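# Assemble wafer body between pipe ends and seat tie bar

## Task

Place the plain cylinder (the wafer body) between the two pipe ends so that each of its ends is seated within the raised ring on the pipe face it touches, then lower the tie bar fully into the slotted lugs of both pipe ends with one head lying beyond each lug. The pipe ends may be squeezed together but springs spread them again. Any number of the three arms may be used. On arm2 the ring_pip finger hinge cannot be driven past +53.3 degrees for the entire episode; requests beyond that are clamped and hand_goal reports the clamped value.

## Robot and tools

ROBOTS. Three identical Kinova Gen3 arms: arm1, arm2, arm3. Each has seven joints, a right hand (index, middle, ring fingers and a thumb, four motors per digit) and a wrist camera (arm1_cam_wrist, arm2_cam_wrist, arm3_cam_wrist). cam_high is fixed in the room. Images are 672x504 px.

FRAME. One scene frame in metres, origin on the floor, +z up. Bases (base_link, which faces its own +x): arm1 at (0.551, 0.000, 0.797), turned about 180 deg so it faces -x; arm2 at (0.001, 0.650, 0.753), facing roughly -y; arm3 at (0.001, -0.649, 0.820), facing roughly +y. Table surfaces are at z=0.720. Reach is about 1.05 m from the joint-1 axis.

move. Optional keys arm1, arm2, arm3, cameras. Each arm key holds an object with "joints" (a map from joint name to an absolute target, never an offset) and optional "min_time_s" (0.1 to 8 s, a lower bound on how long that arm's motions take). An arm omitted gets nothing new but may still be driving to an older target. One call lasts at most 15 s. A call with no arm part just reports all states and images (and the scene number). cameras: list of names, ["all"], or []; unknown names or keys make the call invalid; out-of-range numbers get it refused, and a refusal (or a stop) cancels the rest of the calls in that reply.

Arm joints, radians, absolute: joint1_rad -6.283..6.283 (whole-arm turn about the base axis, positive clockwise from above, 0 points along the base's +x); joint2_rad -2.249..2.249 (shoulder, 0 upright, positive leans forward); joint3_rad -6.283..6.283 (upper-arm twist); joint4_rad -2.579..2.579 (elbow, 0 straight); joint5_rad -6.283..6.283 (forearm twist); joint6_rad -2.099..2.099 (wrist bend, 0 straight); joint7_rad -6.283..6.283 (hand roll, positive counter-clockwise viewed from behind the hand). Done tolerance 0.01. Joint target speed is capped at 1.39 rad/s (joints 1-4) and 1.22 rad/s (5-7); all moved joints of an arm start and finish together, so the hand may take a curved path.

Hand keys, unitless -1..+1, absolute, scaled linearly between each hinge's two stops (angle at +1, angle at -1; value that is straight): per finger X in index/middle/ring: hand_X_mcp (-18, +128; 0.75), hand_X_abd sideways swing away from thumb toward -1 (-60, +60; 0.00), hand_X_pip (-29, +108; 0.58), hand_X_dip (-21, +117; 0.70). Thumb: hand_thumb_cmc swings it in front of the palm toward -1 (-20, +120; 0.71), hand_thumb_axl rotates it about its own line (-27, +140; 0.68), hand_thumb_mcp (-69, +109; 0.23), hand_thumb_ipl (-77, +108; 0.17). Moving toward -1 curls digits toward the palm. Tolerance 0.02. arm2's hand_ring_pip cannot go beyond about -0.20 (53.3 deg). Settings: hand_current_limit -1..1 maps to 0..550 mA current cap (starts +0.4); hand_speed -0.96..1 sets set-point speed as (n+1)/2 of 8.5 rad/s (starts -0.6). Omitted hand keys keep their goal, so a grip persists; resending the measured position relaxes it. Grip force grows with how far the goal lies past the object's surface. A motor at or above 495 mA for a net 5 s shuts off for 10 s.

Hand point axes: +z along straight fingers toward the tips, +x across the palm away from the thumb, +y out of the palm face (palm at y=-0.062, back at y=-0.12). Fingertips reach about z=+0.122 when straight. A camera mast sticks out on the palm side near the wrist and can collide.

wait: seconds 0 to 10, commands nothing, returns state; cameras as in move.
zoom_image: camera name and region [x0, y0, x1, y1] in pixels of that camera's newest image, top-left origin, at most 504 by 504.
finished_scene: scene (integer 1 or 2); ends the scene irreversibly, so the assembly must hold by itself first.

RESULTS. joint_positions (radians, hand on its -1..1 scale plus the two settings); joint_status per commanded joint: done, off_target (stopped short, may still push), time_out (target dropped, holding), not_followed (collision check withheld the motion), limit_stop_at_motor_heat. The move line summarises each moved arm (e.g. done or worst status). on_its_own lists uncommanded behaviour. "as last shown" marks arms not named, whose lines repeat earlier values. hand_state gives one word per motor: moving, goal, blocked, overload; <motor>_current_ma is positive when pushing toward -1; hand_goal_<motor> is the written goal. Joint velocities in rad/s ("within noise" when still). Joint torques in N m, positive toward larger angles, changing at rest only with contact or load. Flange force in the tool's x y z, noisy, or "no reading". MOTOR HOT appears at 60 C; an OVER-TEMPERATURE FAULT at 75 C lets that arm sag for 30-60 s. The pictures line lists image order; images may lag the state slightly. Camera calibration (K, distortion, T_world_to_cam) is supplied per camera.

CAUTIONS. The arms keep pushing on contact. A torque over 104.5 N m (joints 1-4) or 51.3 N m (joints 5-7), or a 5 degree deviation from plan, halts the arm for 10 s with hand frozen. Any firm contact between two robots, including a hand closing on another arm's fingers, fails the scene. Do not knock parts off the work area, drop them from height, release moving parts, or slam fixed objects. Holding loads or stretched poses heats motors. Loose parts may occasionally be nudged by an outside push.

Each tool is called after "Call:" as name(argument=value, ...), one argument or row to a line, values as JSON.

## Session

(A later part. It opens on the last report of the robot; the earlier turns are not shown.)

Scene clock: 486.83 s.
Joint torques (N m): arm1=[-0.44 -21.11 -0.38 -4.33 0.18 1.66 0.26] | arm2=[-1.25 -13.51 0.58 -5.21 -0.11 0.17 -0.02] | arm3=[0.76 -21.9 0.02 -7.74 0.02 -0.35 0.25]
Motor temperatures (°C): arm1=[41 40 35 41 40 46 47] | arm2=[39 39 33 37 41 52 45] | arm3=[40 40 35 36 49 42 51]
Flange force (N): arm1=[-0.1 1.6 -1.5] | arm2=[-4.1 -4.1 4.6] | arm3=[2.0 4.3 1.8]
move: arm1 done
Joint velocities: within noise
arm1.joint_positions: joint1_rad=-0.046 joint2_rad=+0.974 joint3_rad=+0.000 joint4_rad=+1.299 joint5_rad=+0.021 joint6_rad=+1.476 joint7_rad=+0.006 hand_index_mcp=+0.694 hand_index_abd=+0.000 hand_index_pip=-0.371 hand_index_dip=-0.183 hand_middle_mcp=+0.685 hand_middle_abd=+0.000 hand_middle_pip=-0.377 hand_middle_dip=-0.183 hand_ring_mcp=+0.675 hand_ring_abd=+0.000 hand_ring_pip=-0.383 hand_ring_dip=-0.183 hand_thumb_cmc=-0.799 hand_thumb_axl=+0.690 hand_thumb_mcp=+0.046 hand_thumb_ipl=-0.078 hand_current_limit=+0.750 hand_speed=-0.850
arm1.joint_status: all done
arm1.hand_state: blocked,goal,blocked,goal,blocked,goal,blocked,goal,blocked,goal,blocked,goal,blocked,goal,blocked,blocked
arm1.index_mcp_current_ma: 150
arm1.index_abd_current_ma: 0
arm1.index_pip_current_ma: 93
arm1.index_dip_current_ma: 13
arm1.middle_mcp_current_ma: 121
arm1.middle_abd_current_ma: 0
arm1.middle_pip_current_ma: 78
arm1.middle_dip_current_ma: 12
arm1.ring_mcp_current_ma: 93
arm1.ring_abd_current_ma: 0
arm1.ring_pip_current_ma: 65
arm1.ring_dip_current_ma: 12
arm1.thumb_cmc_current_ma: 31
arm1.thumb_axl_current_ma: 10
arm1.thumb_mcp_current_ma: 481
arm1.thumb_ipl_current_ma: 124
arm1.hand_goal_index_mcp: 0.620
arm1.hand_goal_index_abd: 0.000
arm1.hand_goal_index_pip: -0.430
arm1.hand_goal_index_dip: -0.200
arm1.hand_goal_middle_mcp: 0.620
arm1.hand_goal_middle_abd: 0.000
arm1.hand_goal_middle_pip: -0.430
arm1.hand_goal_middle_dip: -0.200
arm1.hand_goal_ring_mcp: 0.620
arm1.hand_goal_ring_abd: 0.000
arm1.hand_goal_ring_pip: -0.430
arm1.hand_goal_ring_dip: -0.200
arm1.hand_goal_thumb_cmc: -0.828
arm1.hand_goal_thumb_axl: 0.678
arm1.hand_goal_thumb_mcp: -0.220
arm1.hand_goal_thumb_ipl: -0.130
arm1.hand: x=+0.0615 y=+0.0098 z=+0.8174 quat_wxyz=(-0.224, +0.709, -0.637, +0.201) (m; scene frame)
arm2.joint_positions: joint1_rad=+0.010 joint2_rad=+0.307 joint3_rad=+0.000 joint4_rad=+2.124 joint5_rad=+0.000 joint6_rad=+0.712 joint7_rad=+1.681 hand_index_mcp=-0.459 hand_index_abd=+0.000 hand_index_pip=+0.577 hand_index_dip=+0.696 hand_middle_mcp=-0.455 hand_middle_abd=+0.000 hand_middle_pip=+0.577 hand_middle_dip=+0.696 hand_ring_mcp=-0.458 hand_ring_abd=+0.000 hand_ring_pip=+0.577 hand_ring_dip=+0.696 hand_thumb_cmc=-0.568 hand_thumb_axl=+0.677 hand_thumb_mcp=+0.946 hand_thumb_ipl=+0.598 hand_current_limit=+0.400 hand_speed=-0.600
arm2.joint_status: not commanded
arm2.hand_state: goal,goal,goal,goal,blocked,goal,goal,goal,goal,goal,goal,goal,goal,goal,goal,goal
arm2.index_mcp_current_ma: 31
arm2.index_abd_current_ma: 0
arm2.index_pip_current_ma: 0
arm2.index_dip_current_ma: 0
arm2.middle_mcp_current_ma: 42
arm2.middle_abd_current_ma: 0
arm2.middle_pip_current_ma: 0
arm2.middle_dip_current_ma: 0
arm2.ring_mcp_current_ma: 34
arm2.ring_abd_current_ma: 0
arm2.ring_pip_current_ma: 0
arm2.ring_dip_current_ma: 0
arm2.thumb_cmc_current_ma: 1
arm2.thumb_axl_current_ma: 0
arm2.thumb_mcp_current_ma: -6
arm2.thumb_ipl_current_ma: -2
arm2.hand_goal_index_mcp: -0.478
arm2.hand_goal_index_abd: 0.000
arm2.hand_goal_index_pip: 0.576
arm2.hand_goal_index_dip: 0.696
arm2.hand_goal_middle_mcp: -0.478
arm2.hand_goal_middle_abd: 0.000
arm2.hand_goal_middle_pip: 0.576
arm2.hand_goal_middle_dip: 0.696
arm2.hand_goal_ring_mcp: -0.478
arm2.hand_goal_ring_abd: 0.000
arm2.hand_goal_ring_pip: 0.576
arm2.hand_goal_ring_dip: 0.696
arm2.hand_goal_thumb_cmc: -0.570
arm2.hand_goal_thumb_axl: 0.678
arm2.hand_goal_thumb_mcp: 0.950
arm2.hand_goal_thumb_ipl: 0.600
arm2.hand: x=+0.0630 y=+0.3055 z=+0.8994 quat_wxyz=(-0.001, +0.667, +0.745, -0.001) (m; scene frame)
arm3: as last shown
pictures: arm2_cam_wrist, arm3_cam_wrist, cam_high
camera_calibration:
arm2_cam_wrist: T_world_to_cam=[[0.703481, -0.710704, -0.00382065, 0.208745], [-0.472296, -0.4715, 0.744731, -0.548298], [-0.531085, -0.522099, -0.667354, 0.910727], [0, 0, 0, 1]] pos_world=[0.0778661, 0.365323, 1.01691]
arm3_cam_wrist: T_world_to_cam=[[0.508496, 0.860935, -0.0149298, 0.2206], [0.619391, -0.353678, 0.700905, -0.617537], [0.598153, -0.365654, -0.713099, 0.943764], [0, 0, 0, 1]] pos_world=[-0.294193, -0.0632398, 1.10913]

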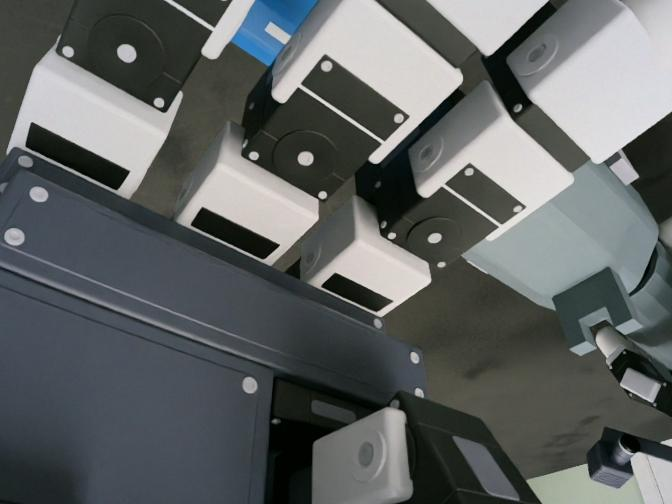

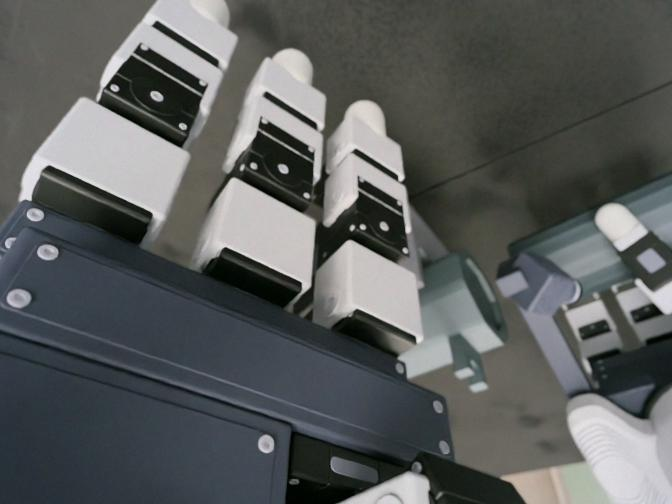

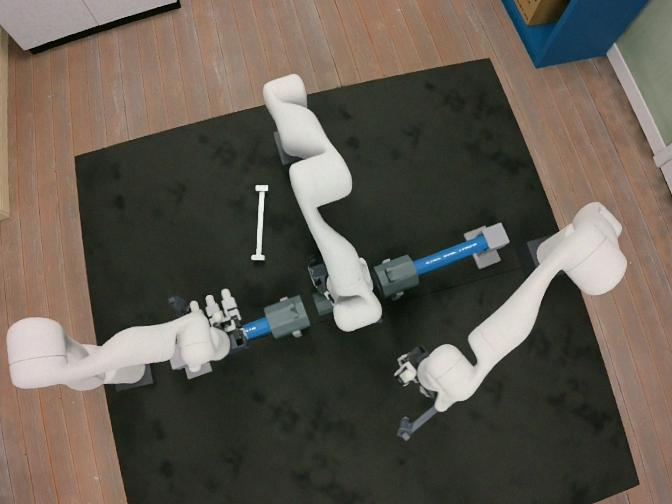

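Call:
zoom_image(
  camera="cam_high",
  region=[285, 275, 345, 335],
)

Call:
zoom_image(
  camera="cam_high",
  region=[370, 245, 430, 305],
)

Scaled by 8.400.

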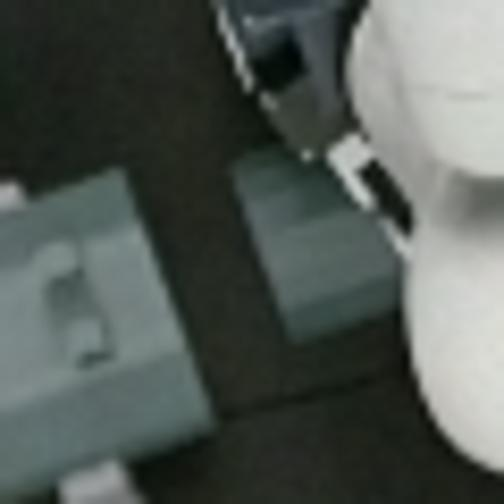

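Scaled by 8.400.

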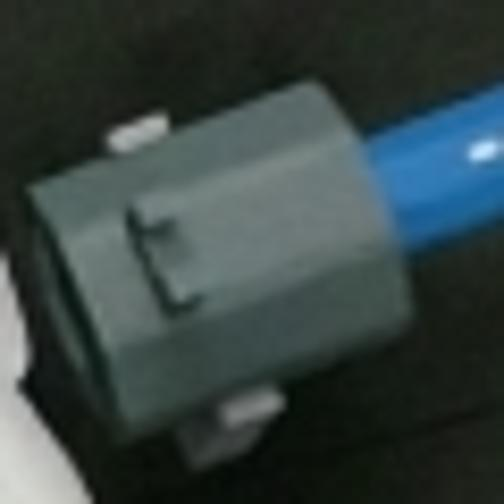

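Call:
move(
  arm1={"joints":{"joint1_rad":-0.0462,"joint2_rad":0.9762,"joint4_rad":1.2996,"joint5_rad":0.0206,"joint6_rad":1.4734,"joint7_rad":0.006},"min_time_s":1},
  arm3={"joints":{"joint1_rad":-0.4301,"joint2_rad":0.2133,"joint4_rad":2.0291,"joint6_rad":0.8992,"joint7_rad":-0.0409,"hand_index_mcp":-0.479,"hand_middle_mcp":-0.479,"hand_ring_mcp":-0.479},"min_time_s":3},
  arm2={"joints":{"joint1_rad":-0.0091,"joint2_rad":0.4585,"joint4_rad":2.0343,"joint6_rad":0.6518,"joint7_rad":1.6592},"min_time_s":3},
  cameras=[],
)

Call:
move(
  arm3={"joints":{"joint1_rad":0.2571,"joint2_rad":0.2019,"joint4_rad":2.0438,"joint6_rad":0.8959,"joint7_rad":1.9117},"min_time_s":3},
  cameras=[],
)

Call:
move(
  arm3={"joints":{"joint1_rad":0.2571,"joint2_rad":0.4631,"joint4_rad":2.2106,"joint6_rad":0.4679,"joint7_rad":1.9117},"min_time_s":2},
  cameras=["cam_high","arm3_cam_wrist","arm2_cam_wrist"],
)

Scene clock: 626.07 s.
Joint torques (N m): arm1=[-0.52 -21.07 -0.3 -4.29 0.13 1.71 0.21] | arm2=[-1.19 -15.96 0.57 -4.82 -0.08 0.2 -0.02] | arm3=[0.77 -12.92 -0.2 -7.1 0 -0.53 0.25]
Motor temperatures (°C): arm1=[41 40 34 41 40 46 47] | arm2=[39 39 33 37 41 52 45] | arm3=[40 41 35 36 49 42 51]
Flange force (N): arm1=[-0.3 1.5 -1.4] | arm2=[-3.8 -4.0 4.9] | arm3=[2.4 3.7 2.7]
move: arm1 done; arm2 done; arm3 off_target
Joint velocities: within noise
arm1.joint_positions: joint1_rad=-0.046 joint2_rad=+0.976 joint3_rad=+0.000 joint4_rad=+1.300 joint5_rad=+0.021 joint6_rad=+1.473 joint7_rad=+0.006 hand_index_mcp=+0.694 hand_index_abd=+0.000 hand_index_pip=-0.371 hand_index_dip=-0.183 hand_middle_mcp=+0.685 hand_middle_abd=+0.000 hand_middle_pip=-0.377 hand_middle_dip=-0.183 hand_ring_mcp=+0.675 hand_ring_abd=+0.000 hand_ring_pip=-0.383 hand_ring_dip=-0.183 hand_thumb_cmc=-0.799 hand_thumb_axl=+0.690 hand_thumb_mcp=+0.046 hand_thumb_ipl=-0.078 hand_current_limit=+0.750 hand_speed=-0.850
arm1.joint_status: all done
arm1.hand_state: blocked,goal,blocked,goal,blocked,goal,blocked,goal,blocked,goal,blocked,goal,blocked,goal,blocked,blocked
arm1.index_mcp_current_ma: 150
arm1.index_abd_current_ma: 0
arm1.index_pip_current_ma: 93
arm1.index_dip_current_ma: 13
arm1.middle_mcp_current_ma: 121
arm1.middle_abd_current_ma: 0
arm1.middle_pip_current_ma: 78
arm1.middle_dip_current_ma: 12
arm1.ring_mcp_current_ma: 93
arm1.ring_abd_current_ma: 0
arm1.ring_pip_current_ma: 65
arm1.ring_dip_current_ma: 12
arm1.thumb_cmc_current_ma: 31
arm1.thumb_axl_current_ma: 10
arm1.thumb_mcp_current_ma: 481
arm1.thumb_ipl_current_ma: 124
arm1.hand_goal_index_mcp: 0.620
arm1.hand_goal_index_abd: 0.000
arm1.hand_goal_index_pip: -0.430
arm1.hand_goal_index_dip: -0.200
arm1.hand_goal_middle_mcp: 0.620
arm1.hand_goal_middle_abd: 0.000
arm1.hand_goal_middle_pip: -0.430
arm1.hand_goal_middle_dip: -0.200
arm1.hand_goal_ring_mcp: 0.620
arm1.hand_goal_ring_abd: 0.000
arm1.hand_goal_ring_pip: -0.430
arm1.hand_goal_ring_dip: -0.200
arm1.hand_goal_thumb_cmc: -0.828
arm1.hand_goal_thumb_axl: 0.678
arm1.hand_goal_thumb_mcp: -0.220
arm1.hand_goal_thumb_ipl: -0.130
arm1.hand: x=+0.0616 y=+0.0098 z=+0.8160 quat_wxyz=(-0.224, +0.709, -0.637, +0.201) (m; scene frame)
arm2.joint_positions: joint1_rad=-0.009 joint2_rad=+0.458 joint3_rad=+0.000 joint4_rad=+2.034 joint5_rad=+0.000 joint6_rad=+0.652 joint7_rad=+1.659 hand_index_mcp=-0.459 hand_index_abd=+0.000 hand_index_pip=+0.577 hand_index_dip=+0.696 hand_middle_mcp=-0.455 hand_middle_abd=+0.000 hand_middle_pip=+0.577 hand_middle_dip=+0.696 hand_ring_mcp=-0.458 hand_ring_abd=+0.000 hand_ring_pip=+0.577 hand_ring_dip=+0.696 hand_thumb_cmc=-0.568 hand_thumb_axl=+0.677 hand_thumb_mcp=+0.946 hand_thumb_ipl=+0.598 hand_current_limit=+0.400 hand_speed=-0.600
arm2.joint_status: all done
arm2.hand_state: goal,goal,goal,goal,blocked,goal,goal,goal,goal,goal,goal,goal,goal,goal,goal,goal
arm2.index_mcp_current_ma: 31
arm2.index_abd_current_ma: 0
arm2.index_pip_current_ma: 0
arm2.index_dip_current_ma: 0
arm2.middle_mcp_current_ma: 42
arm2.middle_abd_current_ma: 0
arm2.middle_pip_current_ma: 0
arm2.middle_dip_current_ma: 0
arm2.ring_mcp_current_ma: 34
arm2.ring_abd_current_ma: 0
arm2.ring_pip_current_ma: 0
arm2.ring_dip_current_ma: 0
arm2.thumb_cmc_current_ma: 1
arm2.thumb_axl_current_ma: 0
arm2.thumb_mcp_current_ma: -6
arm2.thumb_ipl_current_ma: -2
arm2.hand_goal_index_mcp: -0.478
arm2.hand_goal_index_abd: 0.000
arm2.hand_goal_index_pip: 0.576
arm2.hand_goal_index_dip: 0.696
arm2.hand_goal_middle_mcp: -0.478
arm2.hand_goal_middle_abd: 0.000
arm2.hand_goal_middle_pip: 0.576
arm2.hand_goal_middle_dip: 0.696
arm2.hand_goal_ring_mcp: -0.478
arm2.hand_goal_ring_abd: 0.000
arm2.hand_goal_ring_pip: 0.576
arm2.hand_goal_ring_dip: 0.696
arm2.hand_goal_thumb_cmc: -0.570
arm2.hand_goal_thumb_axl: 0.678
arm2.hand_goal_thumb_mcp: 0.950
arm2.hand_goal_thumb_ipl: 0.600
arm2.hand: x=+0.0700 y=+0.2613 z=+0.8634 quat_wxyz=(-0.002, +0.669, +0.744, +0.000) (m; scene frame)
arm3.joint_positions: joint1_rad=-0.430 joint2_rad=+0.213 joint3_rad=+0.000 joint4_rad=+2.029 joint5_rad=+0.000 joint6_rad=+0.899 joint7_rad=-0.041 hand_index_mcp=-0.456 hand_index_abd=+0.000 hand_index_pip=+0.577 hand_index_dip=+0.696 hand_middle_mcp=-0.457 hand_middle_abd=+0.000 hand_middle_pip=+0.577 hand_middle_dip=+0.696 hand_ring_mcp=-0.454 hand_ring_abd=+0.000 hand_ring_pip=+0.577 hand_ring_dip=+0.696 hand_thumb_cmc=-0.568 hand_thumb_axl=+0.677 hand_thumb_mcp=+0.945 hand_thumb_ipl=+0.598 hand_current_limit=+0.400 hand_speed=-0.600
arm3.joint_status: hand_index_mcp off_target (ended at -0.456, target -0.479); hand_middle_mcp off_target (ended at -0.457, target -0.479); hand_ring_mcp off_target (ended at -0.454, target -0.479); the others done
arm3.hand_state: blocked,goal,goal,goal,blocked,goal,goal,goal,blocked,goal,goal,goal,goal,goal,goal,goal
arm3.index_mcp_current_ma: 12
arm3.index_abd_current_ma: 0
arm3.index_pip_current_ma: 0
arm3.index_dip_current_ma: 0
arm3.middle_mcp_current_ma: 12
arm3.middle_abd_current_ma: 0
arm3.middle_pip_current_ma: 0
arm3.middle_dip_current_ma: 0
arm3.ring_mcp_current_ma: 14
arm3.ring_abd_current_ma: 0
arm3.ring_pip_current_ma: 0
arm3.ring_dip_current_ma: 0
arm3.thumb_cmc_current_ma: 0
arm3.thumb_axl_current_ma: 0
arm3.thumb_mcp_current_ma: -1
arm3.thumb_ipl_current_ma: 0
arm3.hand_goal_index_mcp: -0.478
arm3.hand_goal_index_abd: 0.000
arm3.hand_goal_index_pip: 0.576
arm3.hand_goal_index_dip: 0.696
arm3.hand_goal_middle_mcp: -0.478
arm3.hand_goal_middle_abd: 0.000
arm3.hand_goal_middle_pip: 0.576
arm3.hand_goal_middle_dip: 0.696
arm3.hand_goal_ring_mcp: -0.478
arm3.hand_goal_ring_abd: 0.000
arm3.hand_goal_ring_pip: 0.576
arm3.hand_goal_ring_dip: 0.696
arm3.hand_goal_thumb_cmc: -0.570
arm3.hand_goal_thumb_axl: 0.678
arm3.hand_goal_thumb_mcp: 0.950
arm3.hand_goal_thumb_ipl: 0.600
arm3.hand: x=-0.1351 y=-0.2502 z=+1.0210 quat_wxyz=(-0.003, -0.205, +0.979, +0.002) (m; scene frame)
pictures: none
No camera images: "cameras" was empty.

Scene clock: 629.53 s.
Joint torques (N m): arm1=[-0.46 -21.07 -0.39 -4.33 0.15 1.75 0.2] | arm2=[-1.17 -15.92 0.61 -4.8 -0.09 0.17 -0.06] | arm3=[0.77 -12.28 -0.23 -6.61 -0.16 -0.07 0.3]
Motor temperatures (°C): arm1=[41 40 34 41 40 46 47] | arm2=[39 39 33 37 41 52 45] | arm3=[40 41 35 36 49 42 51]
Flange force (N): arm1=[-0.2 1.3 -1.2] | arm2=[-3.9 -4.0 4.7] | arm3=[-4.4 1.0 2.7]
move: arm3 done
Joint velocities: within noise
arm1, arm2: as last shown
arm3.joint_positions: joint1_rad=+0.257 joint2_rad=+0.202 joint3_rad=+0.000 joint4_rad=+2.044 joint5_rad=+0.000 joint6_rad=+0.896 joint7_rad=+1.912 hand_index_mcp=-0.456 hand_index_abd=+0.000 hand_index_pip=+0.577 hand_index_dip=+0.696 hand_middle_mcp=-0.457 hand_middle_abd=+0.000 hand_middle_pip=+0.577 hand_middle_dip=+0.696 hand_ring_mcp=-0.454 hand_ring_abd=+0.000 hand_ring_pip=+0.577 hand_ring_dip=+0.696 hand_thumb_cmc=-0.568 hand_thumb_axl=+0.677 hand_thumb_mcp=+0.945 hand_thumb_ipl=+0.598 hand_current_limit=+0.400 hand_speed=-0.600
arm3.joint_status: all done
arm3.hand_state: blocked,goal,goal,goal,blocked,goal,goal,goal,blocked,goal,goal,goal,goal,goal,goal,goal
arm3.index_mcp_current_ma: 12
arm3.index_abd_current_ma: 0
arm3.index_pip_current_ma: 0
arm3.index_dip_current_ma: 0
arm3.middle_mcp_current_ma: 12
arm3.middle_abd_current_ma: 0
arm3.middle_pip_current_ma: 0
arm3.middle_dip_current_ma: 0
arm3.ring_mcp_current_ma: 14
arm3.ring_abd_current_ma: 0
arm3.ring_pip_current_ma: 0
arm3.ring_dip_current_ma: 0
arm3.thumb_cmc_current_ma: 0
arm3.thumb_axl_current_ma: 0
arm3.thumb_mcp_current_ma: -1
arm3.thumb_ipl_current_ma: 0
arm3.hand_goal_index_mcp: -0.478
arm3.hand_goal_index_abd: 0.000
arm3.hand_goal_index_pip: 0.576
arm3.hand_goal_index_dip: 0.696
arm3.hand_goal_middle_mcp: -0.478
arm3.hand_goal_middle_abd: 0.000
arm3.hand_goal_middle_pip: 0.576
arm3.hand_goal_middle_dip: 0.696
arm3.hand_goal_ring_mcp: -0.478
arm3.hand_goal_ring_abd: 0.000
arm3.hand_goal_ring_pip: 0.576
arm3.hand_goal_ring_dip: 0.696
arm3.hand_goal_thumb_cmc: -0.570
arm3.hand_goal_thumb_axl: 0.678
arm3.hand_goal_thumb_mcp: 0.950
arm3.hand_goal_thumb_ipl: 0.600
arm3.hand: x=+0.0162 y=-0.3208 z=+1.0199 quat_wxyz=(-0.001, -0.744, +0.668, +0.004) (m; scene frame)
pictures: none
No camera images: "cameras" was empty.

Scene clock: 631.93 s.
Joint torques (N m): arm1=[-0.5 -21.08 -0.33 -4.31 0.11 1.75 0.22] | arm2=[-1.17 -15.94 0.62 -4.8 -0.08 0.17 -0.02] | arm3=[0.77 -14.34 -0.22 -3.79 -0.08 -0.09 0.25]
Motor temperatures (°C): arm1=[41 41 34 41 40 46 47] | arm2=[39 39 33 37 41 52 45] | arm3=[40 41 35 36 49 42 51]
Flange force (N): arm1=[-0.3 1.4 -1.2] | arm2=[-3.9 -3.9 4.8] | arm3=[-3.6 2.2 4.4]
move: arm3 done
Joint velocities: within noise
arm1, arm2: as last shown
arm3.joint_positions: joint1_rad=+0.257 joint2_rad=+0.463 joint3_rad=+0.000 joint4_rad=+2.211 joint5_rad=+0.000 joint6_rad=+0.468 joint7_rad=+1.912 hand_index_mcp=-0.456 hand_index_abd=+0.000 hand_index_pip=+0.577 hand_index_dip=+0.696 hand_middle_mcp=-0.457 hand_middle_abd=+0.000 hand_middle_pip=+0.577 hand_middle_dip=+0.696 hand_ring_mcp=-0.454 hand_ring_abd=+0.000 hand_ring_pip=+0.577 hand_ring_dip=+0.696 hand_thumb_cmc=-0.568 hand_thumb_axl=+0.677 hand_thumb_mcp=+0.945 hand_thumb_ipl=+0.598 hand_current_limit=+0.400 hand_speed=-0.600
arm3.joint_status: all done
arm3.hand_state: blocked,goal,goal,goal,blocked,goal,goal,goal,blocked,goal,goal,goal,goal,goal,goal,goal
arm3.index_mcp_current_ma: 12
arm3.index_abd_current_ma: 0
arm3.index_pip_current_ma: 0
arm3.index_dip_current_ma: 0
arm3.middle_mcp_current_ma: 12
arm3.middle_abd_current_ma: 0
arm3.middle_pip_current_ma: 0
arm3.middle_dip_current_ma: 0
arm3.ring_mcp_current_ma: 14
arm3.ring_abd_current_ma: 0
arm3.ring_pip_current_ma: 0
arm3.ring_dip_current_ma: 0
arm3.thumb_cmc_current_ma: 0
arm3.thumb_axl_current_ma: 0
arm3.thumb_mcp_current_ma: -1
arm3.thumb_ipl_current_ma: 0
arm3.hand_goal_index_mcp: -0.478
arm3.hand_goal_index_abd: 0.000
arm3.hand_goal_index_pip: 0.576
arm3.hand_goal_index_dip: 0.696
arm3.hand_goal_middle_mcp: -0.478
arm3.hand_goal_middle_abd: 0.000
arm3.hand_goal_middle_pip: 0.576
arm3.hand_goal_middle_dip: 0.696
arm3.hand_goal_ring_mcp: -0.478
arm3.hand_goal_ring_abd: 0.000
arm3.hand_goal_ring_pip: 0.576
arm3.hand_goal_ring_dip: 0.696
arm3.hand_goal_thumb_cmc: -0.570
arm3.hand_goal_thumb_axl: 0.678
arm3.hand_goal_thumb_mcp: 0.950
arm3.hand_goal_thumb_ipl: 0.600
arm3.hand: x=+0.0155 y=-0.3204 z=+0.9000 quat_wxyz=(-0.001, -0.744, +0.668, +0.004) (m; scene frame)
pictures: arm2_cam_wrist, arm3_cam_wrist, cam_high
camera_calibration:
arm2_cam_wrist: T_world_to_cam=[[0.701314, -0.712834, -0.00518583, 0.174068], [-0.473731, -0.471487, 0.743827, -0.538163], [-0.53267, -0.5192, -0.668352, 0.867653], [0, 0, 0, 1]] pos_world=[0.0851515, 0.32083, 0.9811]
arm3_cam_wrist: T_world_to_cam=[[-0.668254, 0.743895, -0.00761563, 0.293032], [0.5243, 0.478201, 0.70458, -0.532682], [0.527775, 0.466845, -0.709583, 0.90585], [0, 0, 0, 1]] pos_world=[-0.00298072, -0.386147, 1.02032]

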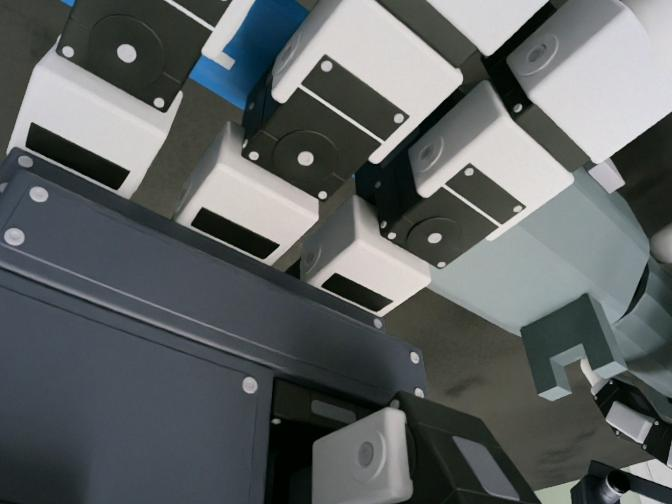

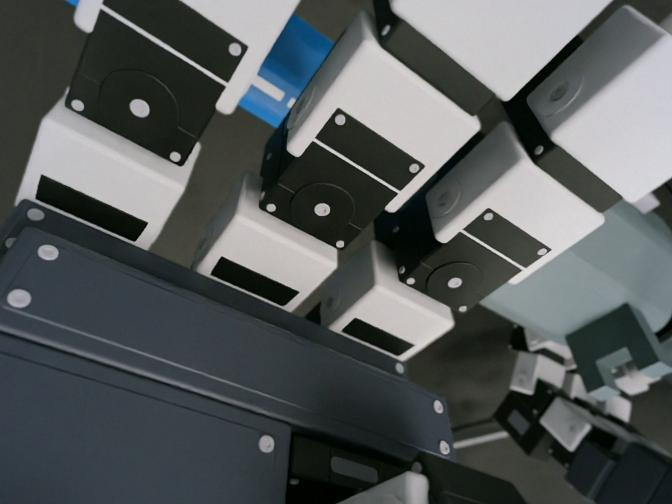

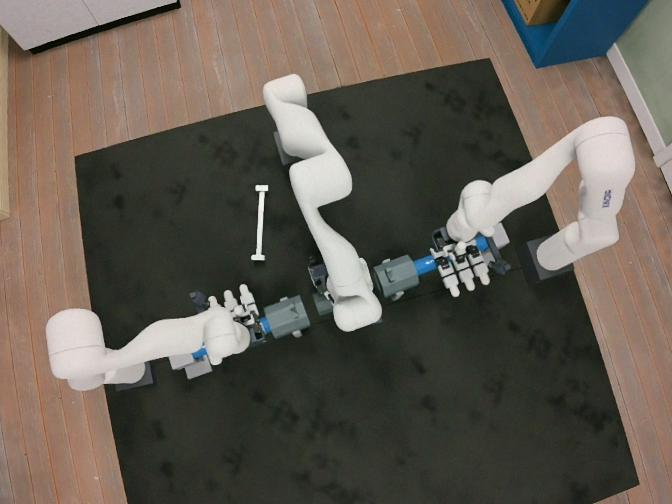

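Call:
move(
  arm3={"joints":{"joint1_rad":0.2297,"joint2_rad":0.5825,"joint4_rad":2.1436,"joint6_rad":0.4155,"joint7_rad":1.8842},"min_time_s":2},
  arm2={"joints":{"joint1_rad":-0.0128,"joint2_rad":0.4853,"joint4_rad":1.9806,"joint6_rad":0.6788,"joint7_rad":1.6555},"min_time_s":2},
  cameras=["cam_high","arm3_cam_wrist","arm2_cam_wrist"],
)

Call:
zoom_image(
  camera="arm2_cam_wrist",
  region=[500, 200, 672, 420],
)

Call:
zoom_image(
  camera="arm3_cam_wrist",
  region=[450, 200, 672, 420],
)

Call:
zoom_image(
  camera="cam_high",
  region=[240, 220, 460, 360],
)

Scene clock: 652.17 s.
Joint torques (N m): arm1=[-0.51 -21.09 -0.35 -4.32 0.14 1.73 0.2] | arm2=[-1.19 -16.58 0.61 -4.98 -0.09 0.17 0] | arm3=[0.82 -16.02 -0.16 -3.39 -0.08 -0.1 0.26]
Motor temperatures (°C): arm1=[41 41 34 40 40 46 47] | arm2=[39 39 33 37 41 52 45] | arm3=[40 40 35 36 49 42 51]
Flange force (N): arm1=[-0.3 1.5 -1.3] | arm2=[-3.9 -3.8 4.5] | arm3=[-3.4 2.4 4.5]
move: arm2 done; arm3 done
Joint velocities: within noise
arm1: as last shown
arm2.joint_positions: joint1_rad=-0.013 joint2_rad=+0.485 joint3_rad=+0.000 joint4_rad=+1.981 joint5_rad=+0.000 joint6_rad=+0.679 joint7_rad=+1.656 hand_index_mcp=-0.459 hand_index_abd=+0.000 hand_index_pip=+0.577 hand_index_dip=+0.696 hand_middle_mcp=-0.455 hand_middle_abd=+0.000 hand_middle_pip=+0.577 hand_middle_dip=+0.696 hand_ring_mcp=-0.458 hand_ring_abd=+0.000 hand_ring_pip=+0.577 hand_ring_dip=+0.696 hand_thumb_cmc=-0.568 hand_thumb_axl=+0.677 hand_thumb_mcp=+0.946 hand_thumb_ipl=+0.598 hand_current_limit=+0.400 hand_speed=-0.600
arm2.joint_status: all done
arm2.hand_state: goal,goal,goal,goal,blocked,goal,goal,goal,goal,goal,goal,goal,goal,goal,goal,goal
arm2.index_mcp_current_ma: 31
arm2.index_abd_current_ma: 0
arm2.index_pip_current_ma: 0
arm2.index_dip_current_ma: 0
arm2.middle_mcp_current_ma: 42
arm2.middle_abd_current_ma: 0
arm2.middle_pip_current_ma: 0
arm2.middle_dip_current_ma: 0
arm2.ring_mcp_current_ma: 34
arm2.ring_abd_current_ma: 0
arm2.ring_pip_current_ma: 0
arm2.ring_dip_current_ma: 0
arm2.thumb_cmc_current_ma: 1
arm2.thumb_axl_current_ma: 0
arm2.thumb_mcp_current_ma: -6
arm2.thumb_ipl_current_ma: -2
arm2.hand_goal_index_mcp: -0.478
arm2.hand_goal_index_abd: 0.000
arm2.hand_goal_index_pip: 0.576
arm2.hand_goal_index_dip: 0.696
arm2.hand_goal_middle_mcp: -0.478
arm2.hand_goal_middle_abd: 0.000
arm2.hand_goal_middle_pip: 0.576
arm2.hand_goal_middle_dip: 0.696
arm2.hand_goal_ring_mcp: -0.478
arm2.hand_goal_ring_abd: 0.000
arm2.hand_goal_ring_pip: 0.576
arm2.hand_goal_ring_dip: 0.696
arm2.hand_goal_thumb_cmc: -0.570
arm2.hand_goal_thumb_axl: 0.678
arm2.hand_goal_thumb_mcp: 0.950
arm2.hand_goal_thumb_ipl: 0.600
arm2.hand: x=+0.0717 y=+0.2446 z=+0.8635 quat_wxyz=(-0.002, +0.669, +0.744, +0.000) (m; scene frame)
arm3.joint_positions: joint1_rad=+0.230 joint2_rad=+0.582 joint3_rad=+0.000 joint4_rad=+2.144 joint5_rad=+0.000 joint6_rad=+0.416 joint7_rad=+1.884 hand_index_mcp=-0.456 hand_index_abd=+0.000 hand_index_pip=+0.577 hand_index_dip=+0.696 hand_middle_mcp=-0.457 hand_middle_abd=+0.000 hand_middle_pip=+0.577 hand_middle_dip=+0.696 hand_ring_mcp=-0.454 hand_ring_abd=+0.000 hand_ring_pip=+0.577 hand_ring_dip=+0.696 hand_thumb_cmc=-0.568 hand_thumb_axl=+0.677 hand_thumb_mcp=+0.945 hand_thumb_ipl=+0.598 hand_current_limit=+0.400 hand_speed=-0.600
arm3.joint_status: all done
arm3.hand_state: blocked,goal,goal,goal,blocked,goal,goal,goal,blocked,goal,goal,goal,goal,goal,goal,goal
arm3.index_mcp_current_ma: 12
arm3.index_abd_current_ma: 0
arm3.index_pip_current_ma: 0
arm3.index_dip_current_ma: 0
arm3.middle_mcp_current_ma: 12
arm3.middle_abd_current_ma: 0
arm3.middle_pip_current_ma: 0
arm3.middle_dip_current_ma: 0
arm3.ring_mcp_current_ma: 14
arm3.ring_abd_current_ma: 0
arm3.ring_pip_current_ma: 0
arm3.ring_dip_current_ma: 0
arm3.thumb_cmc_current_ma: 0
arm3.thumb_axl_current_ma: 0
arm3.thumb_mcp_current_ma: -1
arm3.thumb_ipl_current_ma: 0
arm3.hand_goal_index_mcp: -0.478
arm3.hand_goal_index_abd: 0.000
arm3.hand_goal_index_pip: 0.576
arm3.hand_goal_index_dip: 0.696
arm3.hand_goal_middle_mcp: -0.478
arm3.hand_goal_middle_abd: 0.000
arm3.hand_goal_middle_pip: 0.576
arm3.hand_goal_middle_dip: 0.696
arm3.hand_goal_ring_mcp: -0.478
arm3.hand_goal_ring_abd: 0.000
arm3.hand_goal_ring_pip: 0.576
arm3.hand_goal_ring_dip: 0.696
arm3.hand_goal_thumb_cmc: -0.570
arm3.hand_goal_thumb_axl: 0.678
arm3.hand_goal_thumb_mcp: 0.950
arm3.hand_goal_thumb_ipl: 0.600
arm3.hand: x=+0.0125 y=-0.2897 z=+0.8680 quat_wxyz=(-0.001, -0.744, +0.668, +0.004) (m; scene frame)
pictures: arm2_cam_wrist, arm3_cam_wrist, cam_high
camera_calibration:
arm2_cam_wrist: T_world_to_cam=[[0.701309, -0.712837, -0.00528671, 0.161001], [-0.473746, -0.471601, 0.743746, -0.545162], [-0.532663, -0.519091, -0.668442, 0.85989], [0, 0, 0, 1]] pos_world=[0.0868516, 0.304031, 0.981099]
arm3_cam_wrist: T_world_to_cam=[[-0.668145, 0.743992, -0.00766786, 0.267958], [0.524379, 0.478182, 0.704534, -0.523322], [0.527834, 0.46671, -0.709629, 0.870415], [0, 0, 0, 1]] pos_world=[-0.00598071, -0.355347, 0.988425]

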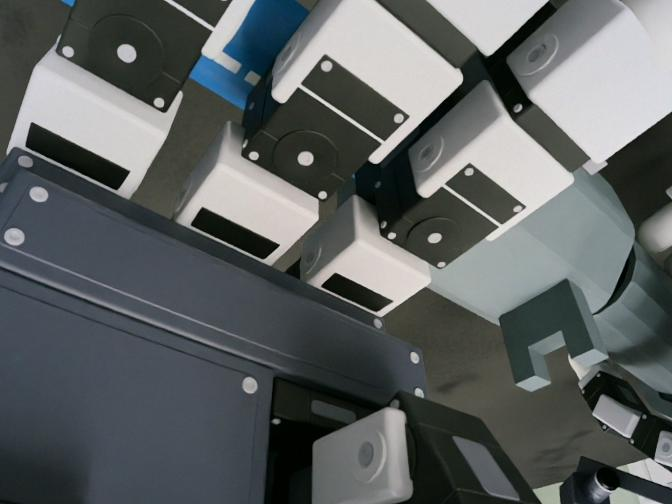

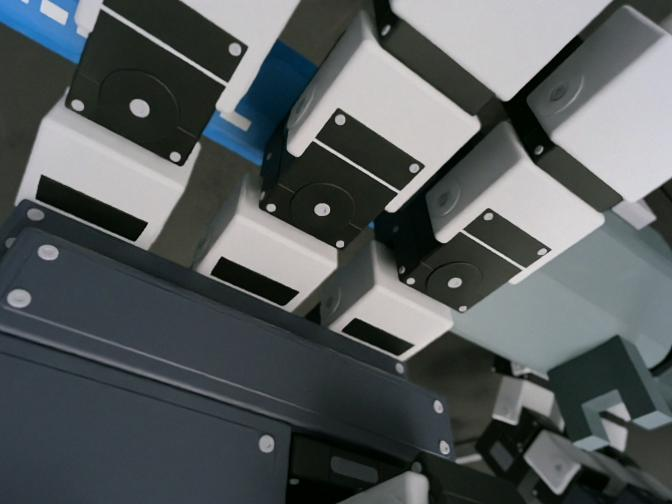

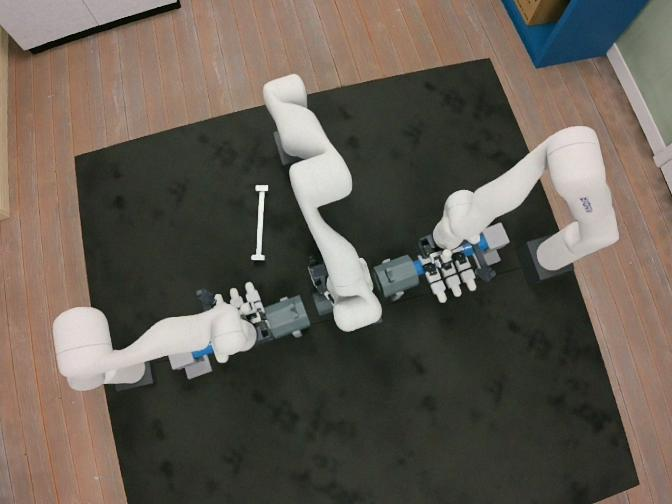

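Scaled by 2.291.

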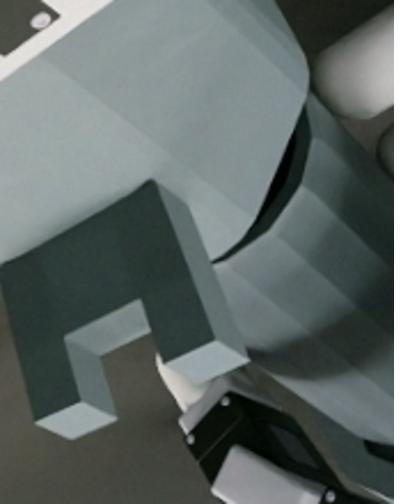

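Scaled by 2.270.

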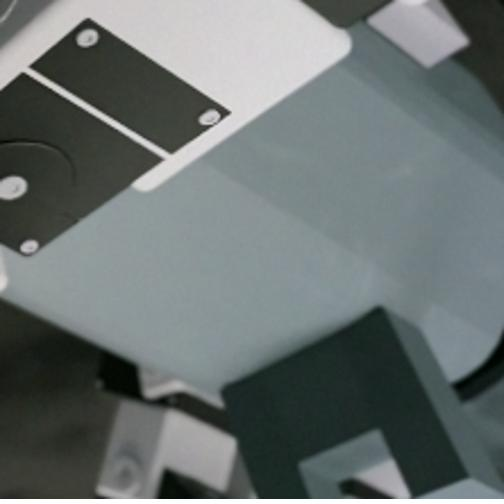

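Scaled by 2.291.

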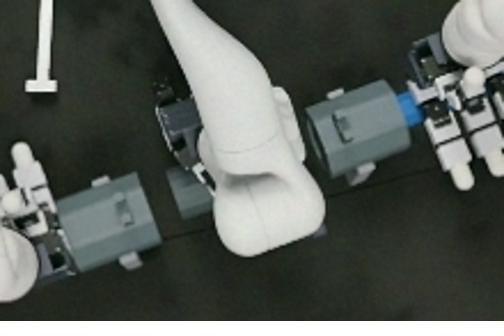

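Call:
move(
  arm2={"joints":{"joint1_rad":-0.0156,"joint2_rad":0.5066,"joint4_rad":1.938,"joint6_rad":0.7,"joint7_rad":1.6527},"min_time_s":3},
  arm3={"joints":{"joint1_rad":0.2072,"joint2_rad":0.6155,"joint4_rad":2.0546,"joint6_rad":0.4715,"joint7_rad":1.8617},"min_time_s":3},
  cameras=["cam_high","arm3_cam_wrist","arm2_cam_wrist"],
)

Call:
zoom_image(
  camera="arm2_cam_wrist",
  region=[500, 200, 672, 420],
)

Call:
zoom_image(
  camera="cam_high",
  region=[240, 220, 460, 360],
)

Scene clock: 665.33 s.
Joint torques (N m): arm1=[-0.57 -21.12 -0.46 -4.29 0.18 1.72 0.22] | arm2=[-1.25 -17.45 0.57 -6.67 -0.22 -0.73 -0.11] | arm3=[0.45 -17.42 -0.51 -5.06 -0.32 -0.81 0.13]
Motor temperatures (°C): arm1=[41 41 34 40 40 46 47] | arm2=[39 39 33 37 41 52 45] | arm3=[40 40 35 36 49 42 51]
Flange force (N): arm1=[-0.4 1.6 -1.4] | arm2=[-1.0 -3.7 4.0] | arm3=[-1.0 1.7 3.8]
move: arm2 done; arm3 done
Joint velocities: within noise
arm1: as last shown
arm2.joint_positions: joint1_rad=-0.016 joint2_rad=+0.507 joint3_rad=+0.000 joint4_rad=+1.938 joint5_rad=+0.000 joint6_rad=+0.700 joint7_rad=+1.653 hand_index_mcp=-0.460 hand_index_abd=+0.000 hand_index_pip=+0.577 hand_index_dip=+0.696 hand_middle_mcp=-0.455 hand_middle_abd=+0.000 hand_middle_pip=+0.577 hand_middle_dip=+0.696 hand_ring_mcp=-0.458 hand_ring_abd=+0.000 hand_ring_pip=+0.577 hand_ring_dip=+0.696 hand_thumb_cmc=-0.568 hand_thumb_axl=+0.677 hand_thumb_mcp=+0.946 hand_thumb_ipl=+0.598 hand_current_limit=+0.400 hand_speed=-0.600
arm2.joint_status: all done
arm2.hand_state: goal,goal,goal,goal,blocked,goal,goal,goal,goal,goal,goal,goal,goal,goal,goal,goal
arm2.index_mcp_current_ma: 30
arm2.index_abd_current_ma: 0
arm2.index_pip_current_ma: 0
arm2.index_dip_current_ma: 0
arm2.middle_mcp_current_ma: 42
arm2.middle_abd_current_ma: 0
arm2.middle_pip_current_ma: 0
arm2.middle_dip_current_ma: 0
arm2.ring_mcp_current_ma: 34
arm2.ring_abd_current_ma: 0
arm2.ring_pip_current_ma: 0
arm2.ring_dip_current_ma: 0
arm2.thumb_cmc_current_ma: 1
arm2.thumb_axl_current_ma: 0
arm2.thumb_mcp_current_ma: -6
arm2.thumb_ipl_current_ma: -2
arm2.hand_goal_index_mcp: -0.478
arm2.hand_goal_index_abd: 0.000
arm2.hand_goal_index_pip: 0.576
arm2.hand_goal_index_dip: 0.696
arm2.hand_goal_middle_mcp: -0.478
arm2.hand_goal_middle_abd: 0.000
arm2.hand_goal_middle_pip: 0.576
arm2.hand_goal_middle_dip: 0.696
arm2.hand_goal_ring_mcp: -0.478
arm2.hand_goal_ring_abd: 0.000
arm2.hand_goal_ring_pip: 0.576
arm2.hand_goal_ring_dip: 0.696
arm2.hand_goal_thumb_cmc: -0.570
arm2.hand_goal_thumb_axl: 0.678
arm2.hand_goal_thumb_mcp: 0.950
arm2.hand_goal_thumb_ipl: 0.600
arm2.hand: x=+0.0731 y=+0.2315 z=+0.8634 quat_wxyz=(-0.002, +0.669, +0.744, +0.000) (m; scene frame)
arm3.joint_positions: joint1_rad=+0.207 joint2_rad=+0.615 joint3_rad=+0.000 joint4_rad=+2.055 joint5_rad=+0.000 joint6_rad=+0.471 joint7_rad=+1.862 hand_index_mcp=-0.456 hand_index_abd=+0.000 hand_index_pip=+0.577 hand_index_dip=+0.696 hand_middle_mcp=-0.457 hand_middle_abd=+0.000 hand_middle_pip=+0.577 hand_middle_dip=+0.696 hand_ring_mcp=-0.454 hand_ring_abd=+0.000 hand_ring_pip=+0.577 hand_ring_dip=+0.696 hand_thumb_cmc=-0.568 hand_thumb_axl=+0.677 hand_thumb_mcp=+0.945 hand_thumb_ipl=+0.598 hand_current_limit=+0.400 hand_speed=-0.600
arm3.joint_status: all done
arm3.hand_state: blocked,goal,goal,goal,blocked,goal,goal,goal,blocked,goal,goal,goal,goal,goal,goal,goal
arm3.index_mcp_current_ma: 12
arm3.index_abd_current_ma: 0
arm3.index_pip_current_ma: 0
arm3.index_dip_current_ma: 0
arm3.middle_mcp_current_ma: 12
arm3.middle_abd_current_ma: 0
arm3.middle_pip_current_ma: 0
arm3.middle_dip_current_ma: 0
arm3.ring_mcp_current_ma: 14
arm3.ring_abd_current_ma: 0
arm3.ring_pip_current_ma: 0
arm3.ring_dip_current_ma: 0
arm3.thumb_cmc_current_ma: 0
arm3.thumb_axl_current_ma: 0
arm3.thumb_mcp_current_ma: -1
arm3.thumb_ipl_current_ma: 0
arm3.hand_goal_index_mcp: -0.478
arm3.hand_goal_index_abd: 0.000
arm3.hand_goal_index_pip: 0.576
arm3.hand_goal_index_dip: 0.696
arm3.hand_goal_middle_mcp: -0.478
arm3.hand_goal_middle_abd: 0.000
arm3.hand_goal_middle_pip: 0.576
arm3.hand_goal_middle_dip: 0.696
arm3.hand_goal_ring_mcp: -0.478
arm3.hand_goal_ring_abd: 0.000
arm3.hand_goal_ring_pip: 0.576
arm3.hand_goal_ring_dip: 0.696
arm3.hand_goal_thumb_cmc: -0.570
arm3.hand_goal_thumb_axl: 0.678
arm3.hand_goal_thumb_mcp: 0.950
arm3.hand_goal_thumb_ipl: 0.600
arm3.hand: x=+0.0097 y=-0.2607 z=+0.8678 quat_wxyz=(-0.001, -0.744, +0.668, +0.004) (m; scene frame)
pictures: arm2_cam_wrist, arm3_cam_wrist, cam_high
camera_calibration:
arm2_cam_wrist: T_world_to_cam=[[0.701347, -0.712801, -0.00523942, 0.150621], [-0.473681, -0.471537, 0.743827, -0.550781], [-0.532671, -0.519199, -0.668352, 0.85378], [0, 0, 0, 1]] pos_world=[0.0882516, 0.29093, 0.9811]
arm3_cam_wrist: T_world_to_cam=[[-0.668145, 0.743992, -0.00766786, 0.24451], [0.524379, 0.478182, 0.704534, -0.53558], [0.527834, 0.46671, -0.709629, 0.858217], [0, 0, 0, 1]] pos_world=[-0.00878071, -0.326347, 0.988225]

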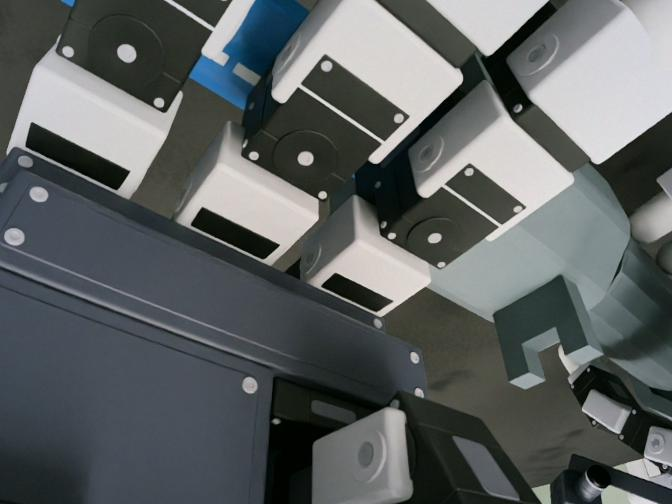

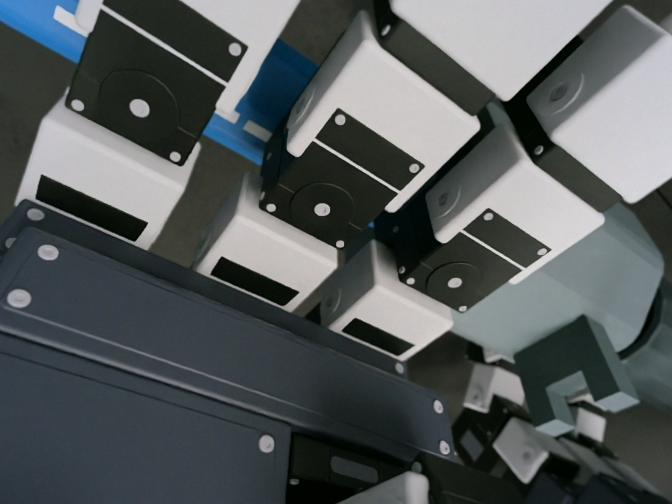

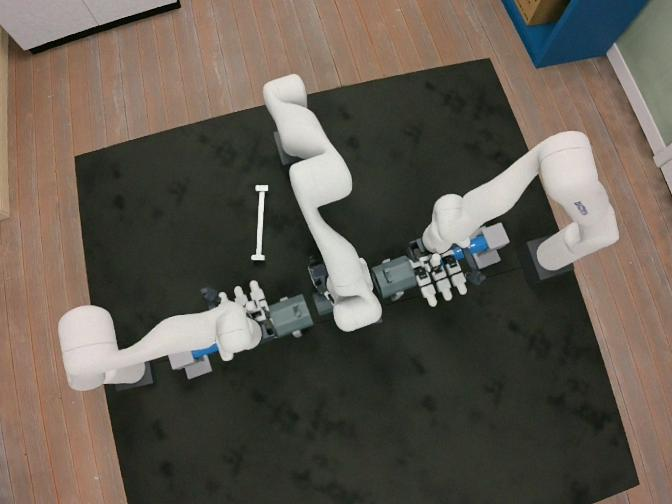

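Scaled by 2.291.

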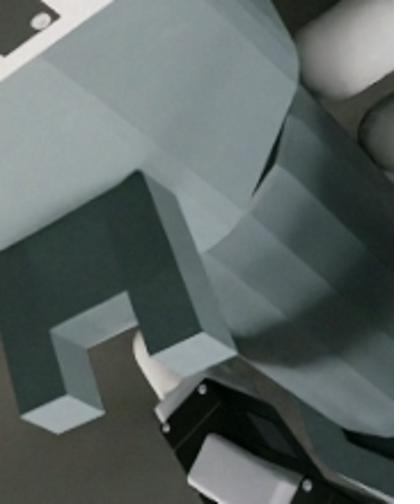

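Scaled by 2.291.

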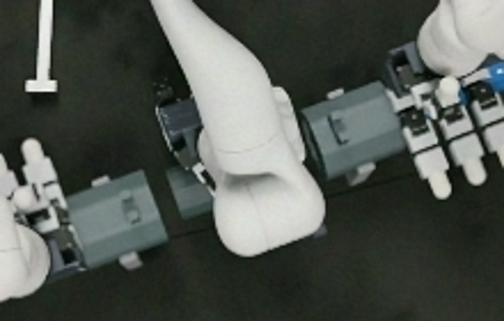

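Call:
move(
  arm2={"joints":{"joint1_rad":-0.018,"joint2_rad":0.5262,"joint4_rad":1.8985,"joint6_rad":0.7201,"joint7_rad":1.6503},"min_time_s":3},
  arm3={"joints":{"joint1_rad":0.2029,"joint2_rad":0.6222,"joint4_rad":2.0367,"joint6_rad":0.4827,"joint7_rad":1.8574},"min_time_s":3},
  cameras=["cam_high","arm3_cam_wrist","arm2_cam_wrist"],
)

Call:
zoom_image(
  camera="arm2_cam_wrist",
  region=[500, 200, 672, 420],
)

Call:
zoom_image(
  camera="arm3_cam_wrist",
  region=[450, 200, 672, 420],
)

Call:
zoom_image(
  camera="cam_high",
  region=[270, 240, 430, 340],
)

Scene clock: 681.33 s.
Joint torques (N m): arm1=[-0.49 -21.06 -0.32 -4.34 0.16 1.72 0.24] | arm2=[-1.32 -18.11 0.49 -8.03 -0.27 -1.43 -0.15] | arm3=[0.33 -17.74 -0.75 -5.87 -0.45 -1.15 0.06]
Motor temperatures (°C): arm1=[41 41 34 40 40 46 47] | arm2=[39 39 33 38 41 52 45] | arm3=[40 40 35 36 49 42 51]
Flange force (N): arm1=[-0.2 1.3 -1.3] | arm2=[1.6 -3.5 3.5] | arm3=[0.5 1.8 3.5]
move: arm2 done; arm3 done
Joint velocities: within noise
arm1: as last shown
arm2.joint_positions: joint1_rad=-0.018 joint2_rad=+0.526 joint3_rad=+0.000 joint4_rad=+1.899 joint5_rad=+0.000 joint6_rad=+0.720 joint7_rad=+1.650 hand_index_mcp=-0.462 hand_index_abd=+0.000 hand_index_pip=+0.577 hand_index_dip=+0.696 hand_middle_mcp=-0.455 hand_middle_abd=+0.000 hand_middle_pip=+0.577 hand_middle_dip=+0.696 hand_ring_mcp=-0.458 hand_ring_abd=+0.000 hand_ring_pip=+0.577 hand_ring_dip=+0.696 hand_thumb_cmc=-0.568 hand_thumb_axl=+0.677 hand_thumb_mcp=+0.946 hand_thumb_ipl=+0.598 hand_current_limit=+0.400 hand_speed=-0.600
arm2.joint_status: all done
arm2.hand_state: goal,goal,goal,goal,blocked,goal,goal,goal,goal,goal,goal,goal,goal,goal,goal,goal
arm2.index_mcp_current_ma: 26
arm2.index_abd_current_ma: 0
arm2.index_pip_current_ma: 0
arm2.index_dip_current_ma: 0
arm2.middle_mcp_current_ma: 42
arm2.middle_abd_current_ma: 0
arm2.middle_pip_current_ma: 0
arm2.middle_dip_current_ma: 0
arm2.ring_mcp_current_ma: 34
arm2.ring_abd_current_ma: 0
arm2.ring_pip_current_ma: 0
arm2.ring_dip_current_ma: 0
arm2.thumb_cmc_current_ma: 1
arm2.thumb_axl_current_ma: 0
arm2.thumb_mcp_current_ma: -6
arm2.thumb_ipl_current_ma: -2
arm2.hand_goal_index_mcp: -0.478
arm2.hand_goal_index_abd: 0.000
arm2.hand_goal_index_pip: 0.576
arm2.hand_goal_index_dip: 0.696
arm2.hand_goal_middle_mcp: -0.478
arm2.hand_goal_middle_abd: 0.000
arm2.hand_goal_middle_pip: 0.576
arm2.hand_goal_middle_dip: 0.696
arm2.hand_goal_ring_mcp: -0.478
arm2.hand_goal_ring_abd: 0.000
arm2.hand_goal_ring_pip: 0.576
arm2.hand_goal_ring_dip: 0.696
arm2.hand_goal_thumb_cmc: -0.570
arm2.hand_goal_thumb_axl: 0.678
arm2.hand_goal_thumb_mcp: 0.950
arm2.hand_goal_thumb_ipl: 0.600
arm2.hand: x=+0.0744 y=+0.2196 z=+0.8634 quat_wxyz=(-0.002, +0.669, +0.744, +0.000) (m; scene frame)
arm3.joint_positions: joint1_rad=+0.203 joint2_rad=+0.622 joint3_rad=+0.000 joint4_rad=+2.037 joint5_rad=+0.000 joint6_rad=+0.483 joint7_rad=+1.857 hand_index_mcp=-0.457 hand_index_abd=+0.000 hand_index_pip=+0.577 hand_index_dip=+0.696 hand_middle_mcp=-0.457 hand_middle_abd=+0.000 hand_middle_pip=+0.577 hand_middle_dip=+0.696 hand_ring_mcp=-0.454 hand_ring_abd=+0.000 hand_ring_pip=+0.577 hand_ring_dip=+0.696 hand_thumb_cmc=-0.568 hand_thumb_axl=+0.677 hand_thumb_mcp=+0.945 hand_thumb_ipl=+0.598 hand_current_limit=+0.400 hand_speed=-0.600
arm3.joint_status: all done
arm3.hand_state: blocked,goal,goal,goal,blocked,goal,goal,goal,blocked,goal,goal,goal,goal,goal,goal,goal
arm3.index_mcp_current_ma: 11
arm3.index_abd_current_ma: 0
arm3.index_pip_current_ma: 0
arm3.index_dip_current_ma: 0
arm3.middle_mcp_current_ma: 12
arm3.middle_abd_current_ma: 0
arm3.middle_pip_current_ma: 0
arm3.middle_dip_current_ma: 0
arm3.ring_mcp_current_ma: 14
arm3.ring_abd_current_ma: 0
arm3.ring_pip_current_ma: 0
arm3.ring_dip_current_ma: 0
arm3.thumb_cmc_current_ma: 0
arm3.thumb_axl_current_ma: 0
arm3.thumb_mcp_current_ma: -1
arm3.thumb_ipl_current_ma: 0
arm3.hand_goal_index_mcp: -0.478
arm3.hand_goal_index_abd: 0.000
arm3.hand_goal_index_pip: 0.576
arm3.hand_goal_index_dip: 0.696
arm3.hand_goal_middle_mcp: -0.478
arm3.hand_goal_middle_abd: 0.000
arm3.hand_goal_middle_pip: 0.576
arm3.hand_goal_middle_dip: 0.696
arm3.hand_goal_ring_mcp: -0.478
arm3.hand_goal_ring_abd: 0.000
arm3.hand_goal_ring_pip: 0.576
arm3.hand_goal_ring_dip: 0.696
arm3.hand_goal_thumb_cmc: -0.570
arm3.hand_goal_thumb_axl: 0.678
arm3.hand_goal_thumb_mcp: 0.950
arm3.hand_goal_thumb_ipl: 0.600
arm3.hand: x=+0.0090 y=-0.2549 z=+0.8678 quat_wxyz=(-0.001, -0.744, +0.668, +0.004) (m; scene frame)
pictures: arm2_cam_wrist, arm3_cam_wrist, cam_high
camera_calibration:
arm2_cam_wrist: T_world_to_cam=[[0.701375, -0.712772, -0.00539253, 0.141366], [-0.473647, -0.471701, 0.743745, -0.555653], [-0.532664, -0.519091, -0.668441, 0.84835], [0, 0, 0, 1]] pos_world=[0.0895518, 0.279031, 0.981099]
arm3_cam_wrist: T_world_to_cam=[[-0.668145, 0.743992, -0.00766786, 0.239794], [0.524379, 0.478182, 0.704534, -0.538039], [0.527834, 0.46671, -0.709629, 0.855826], [0, 0, 0, 1]] pos_world=[-0.00938071, -0.320547, 0.988225]

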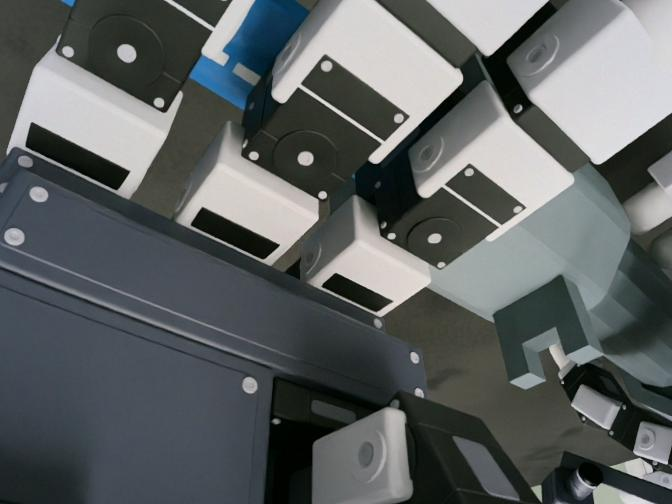

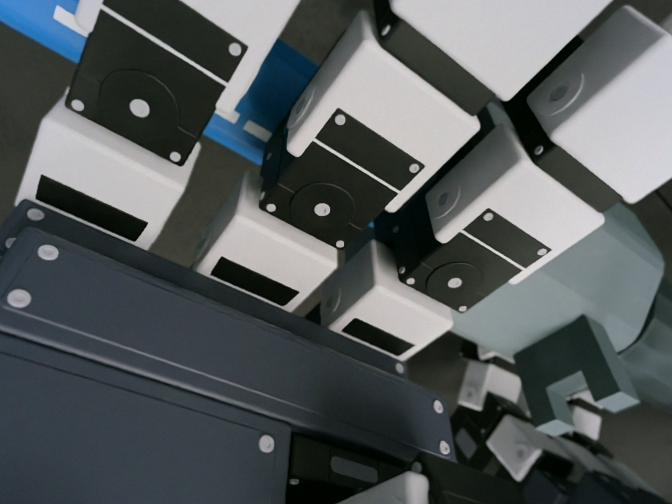

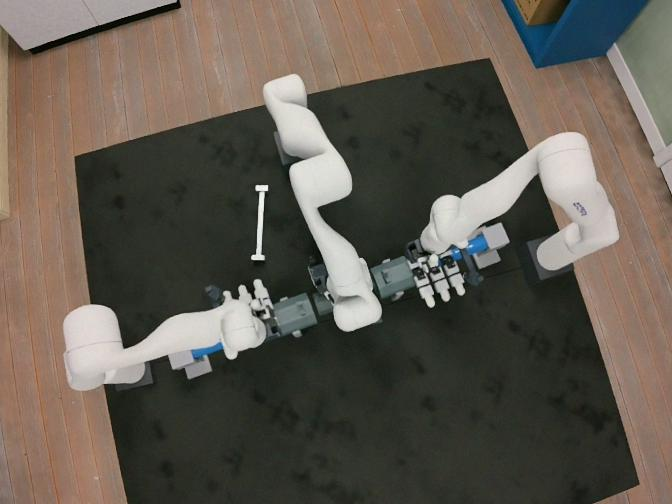

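Scaled by 2.291.

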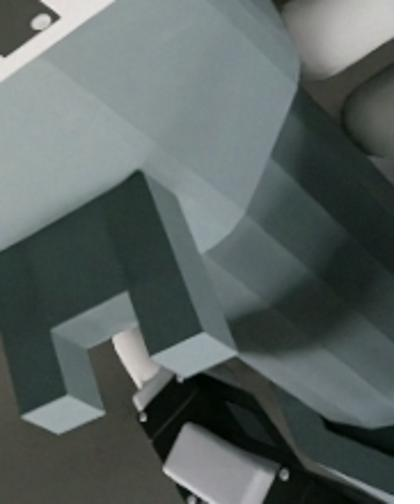

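Scaled by 2.270.

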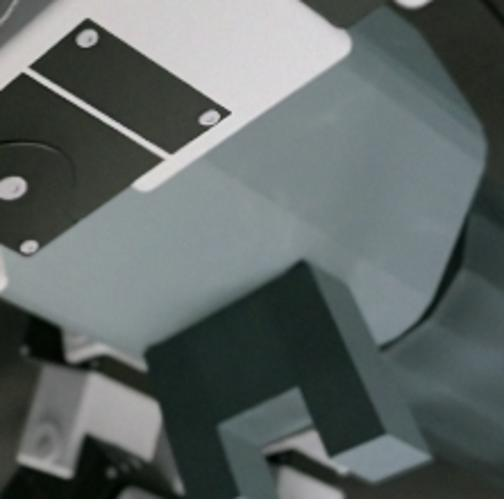

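Scaled by 3.150.

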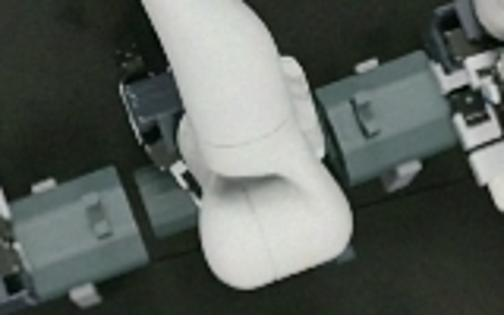

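Call:
zoom_image(
  camera="cam_high",
  region=[295, 280, 340, 325],
)

Call:
zoom_image(
  camera="cam_high",
  region=[365, 250, 410, 305],
)

Scaled by 11.200.

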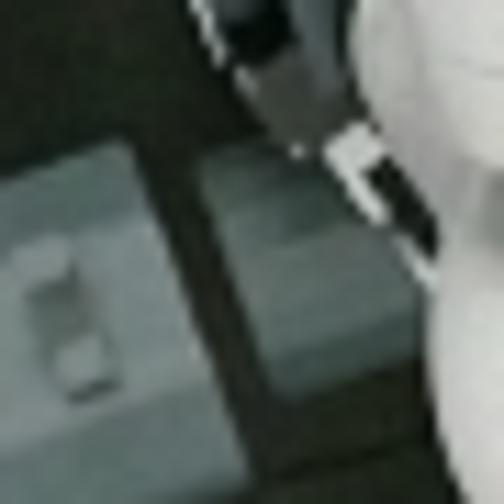

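Scaled by 9.164.

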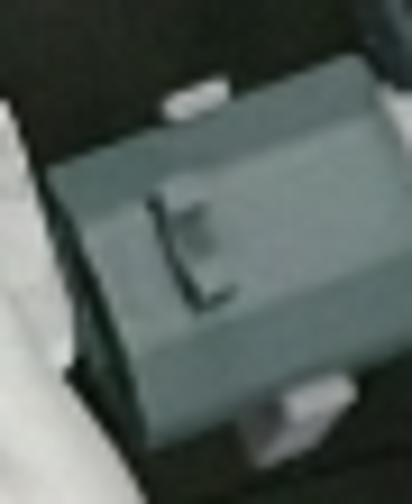

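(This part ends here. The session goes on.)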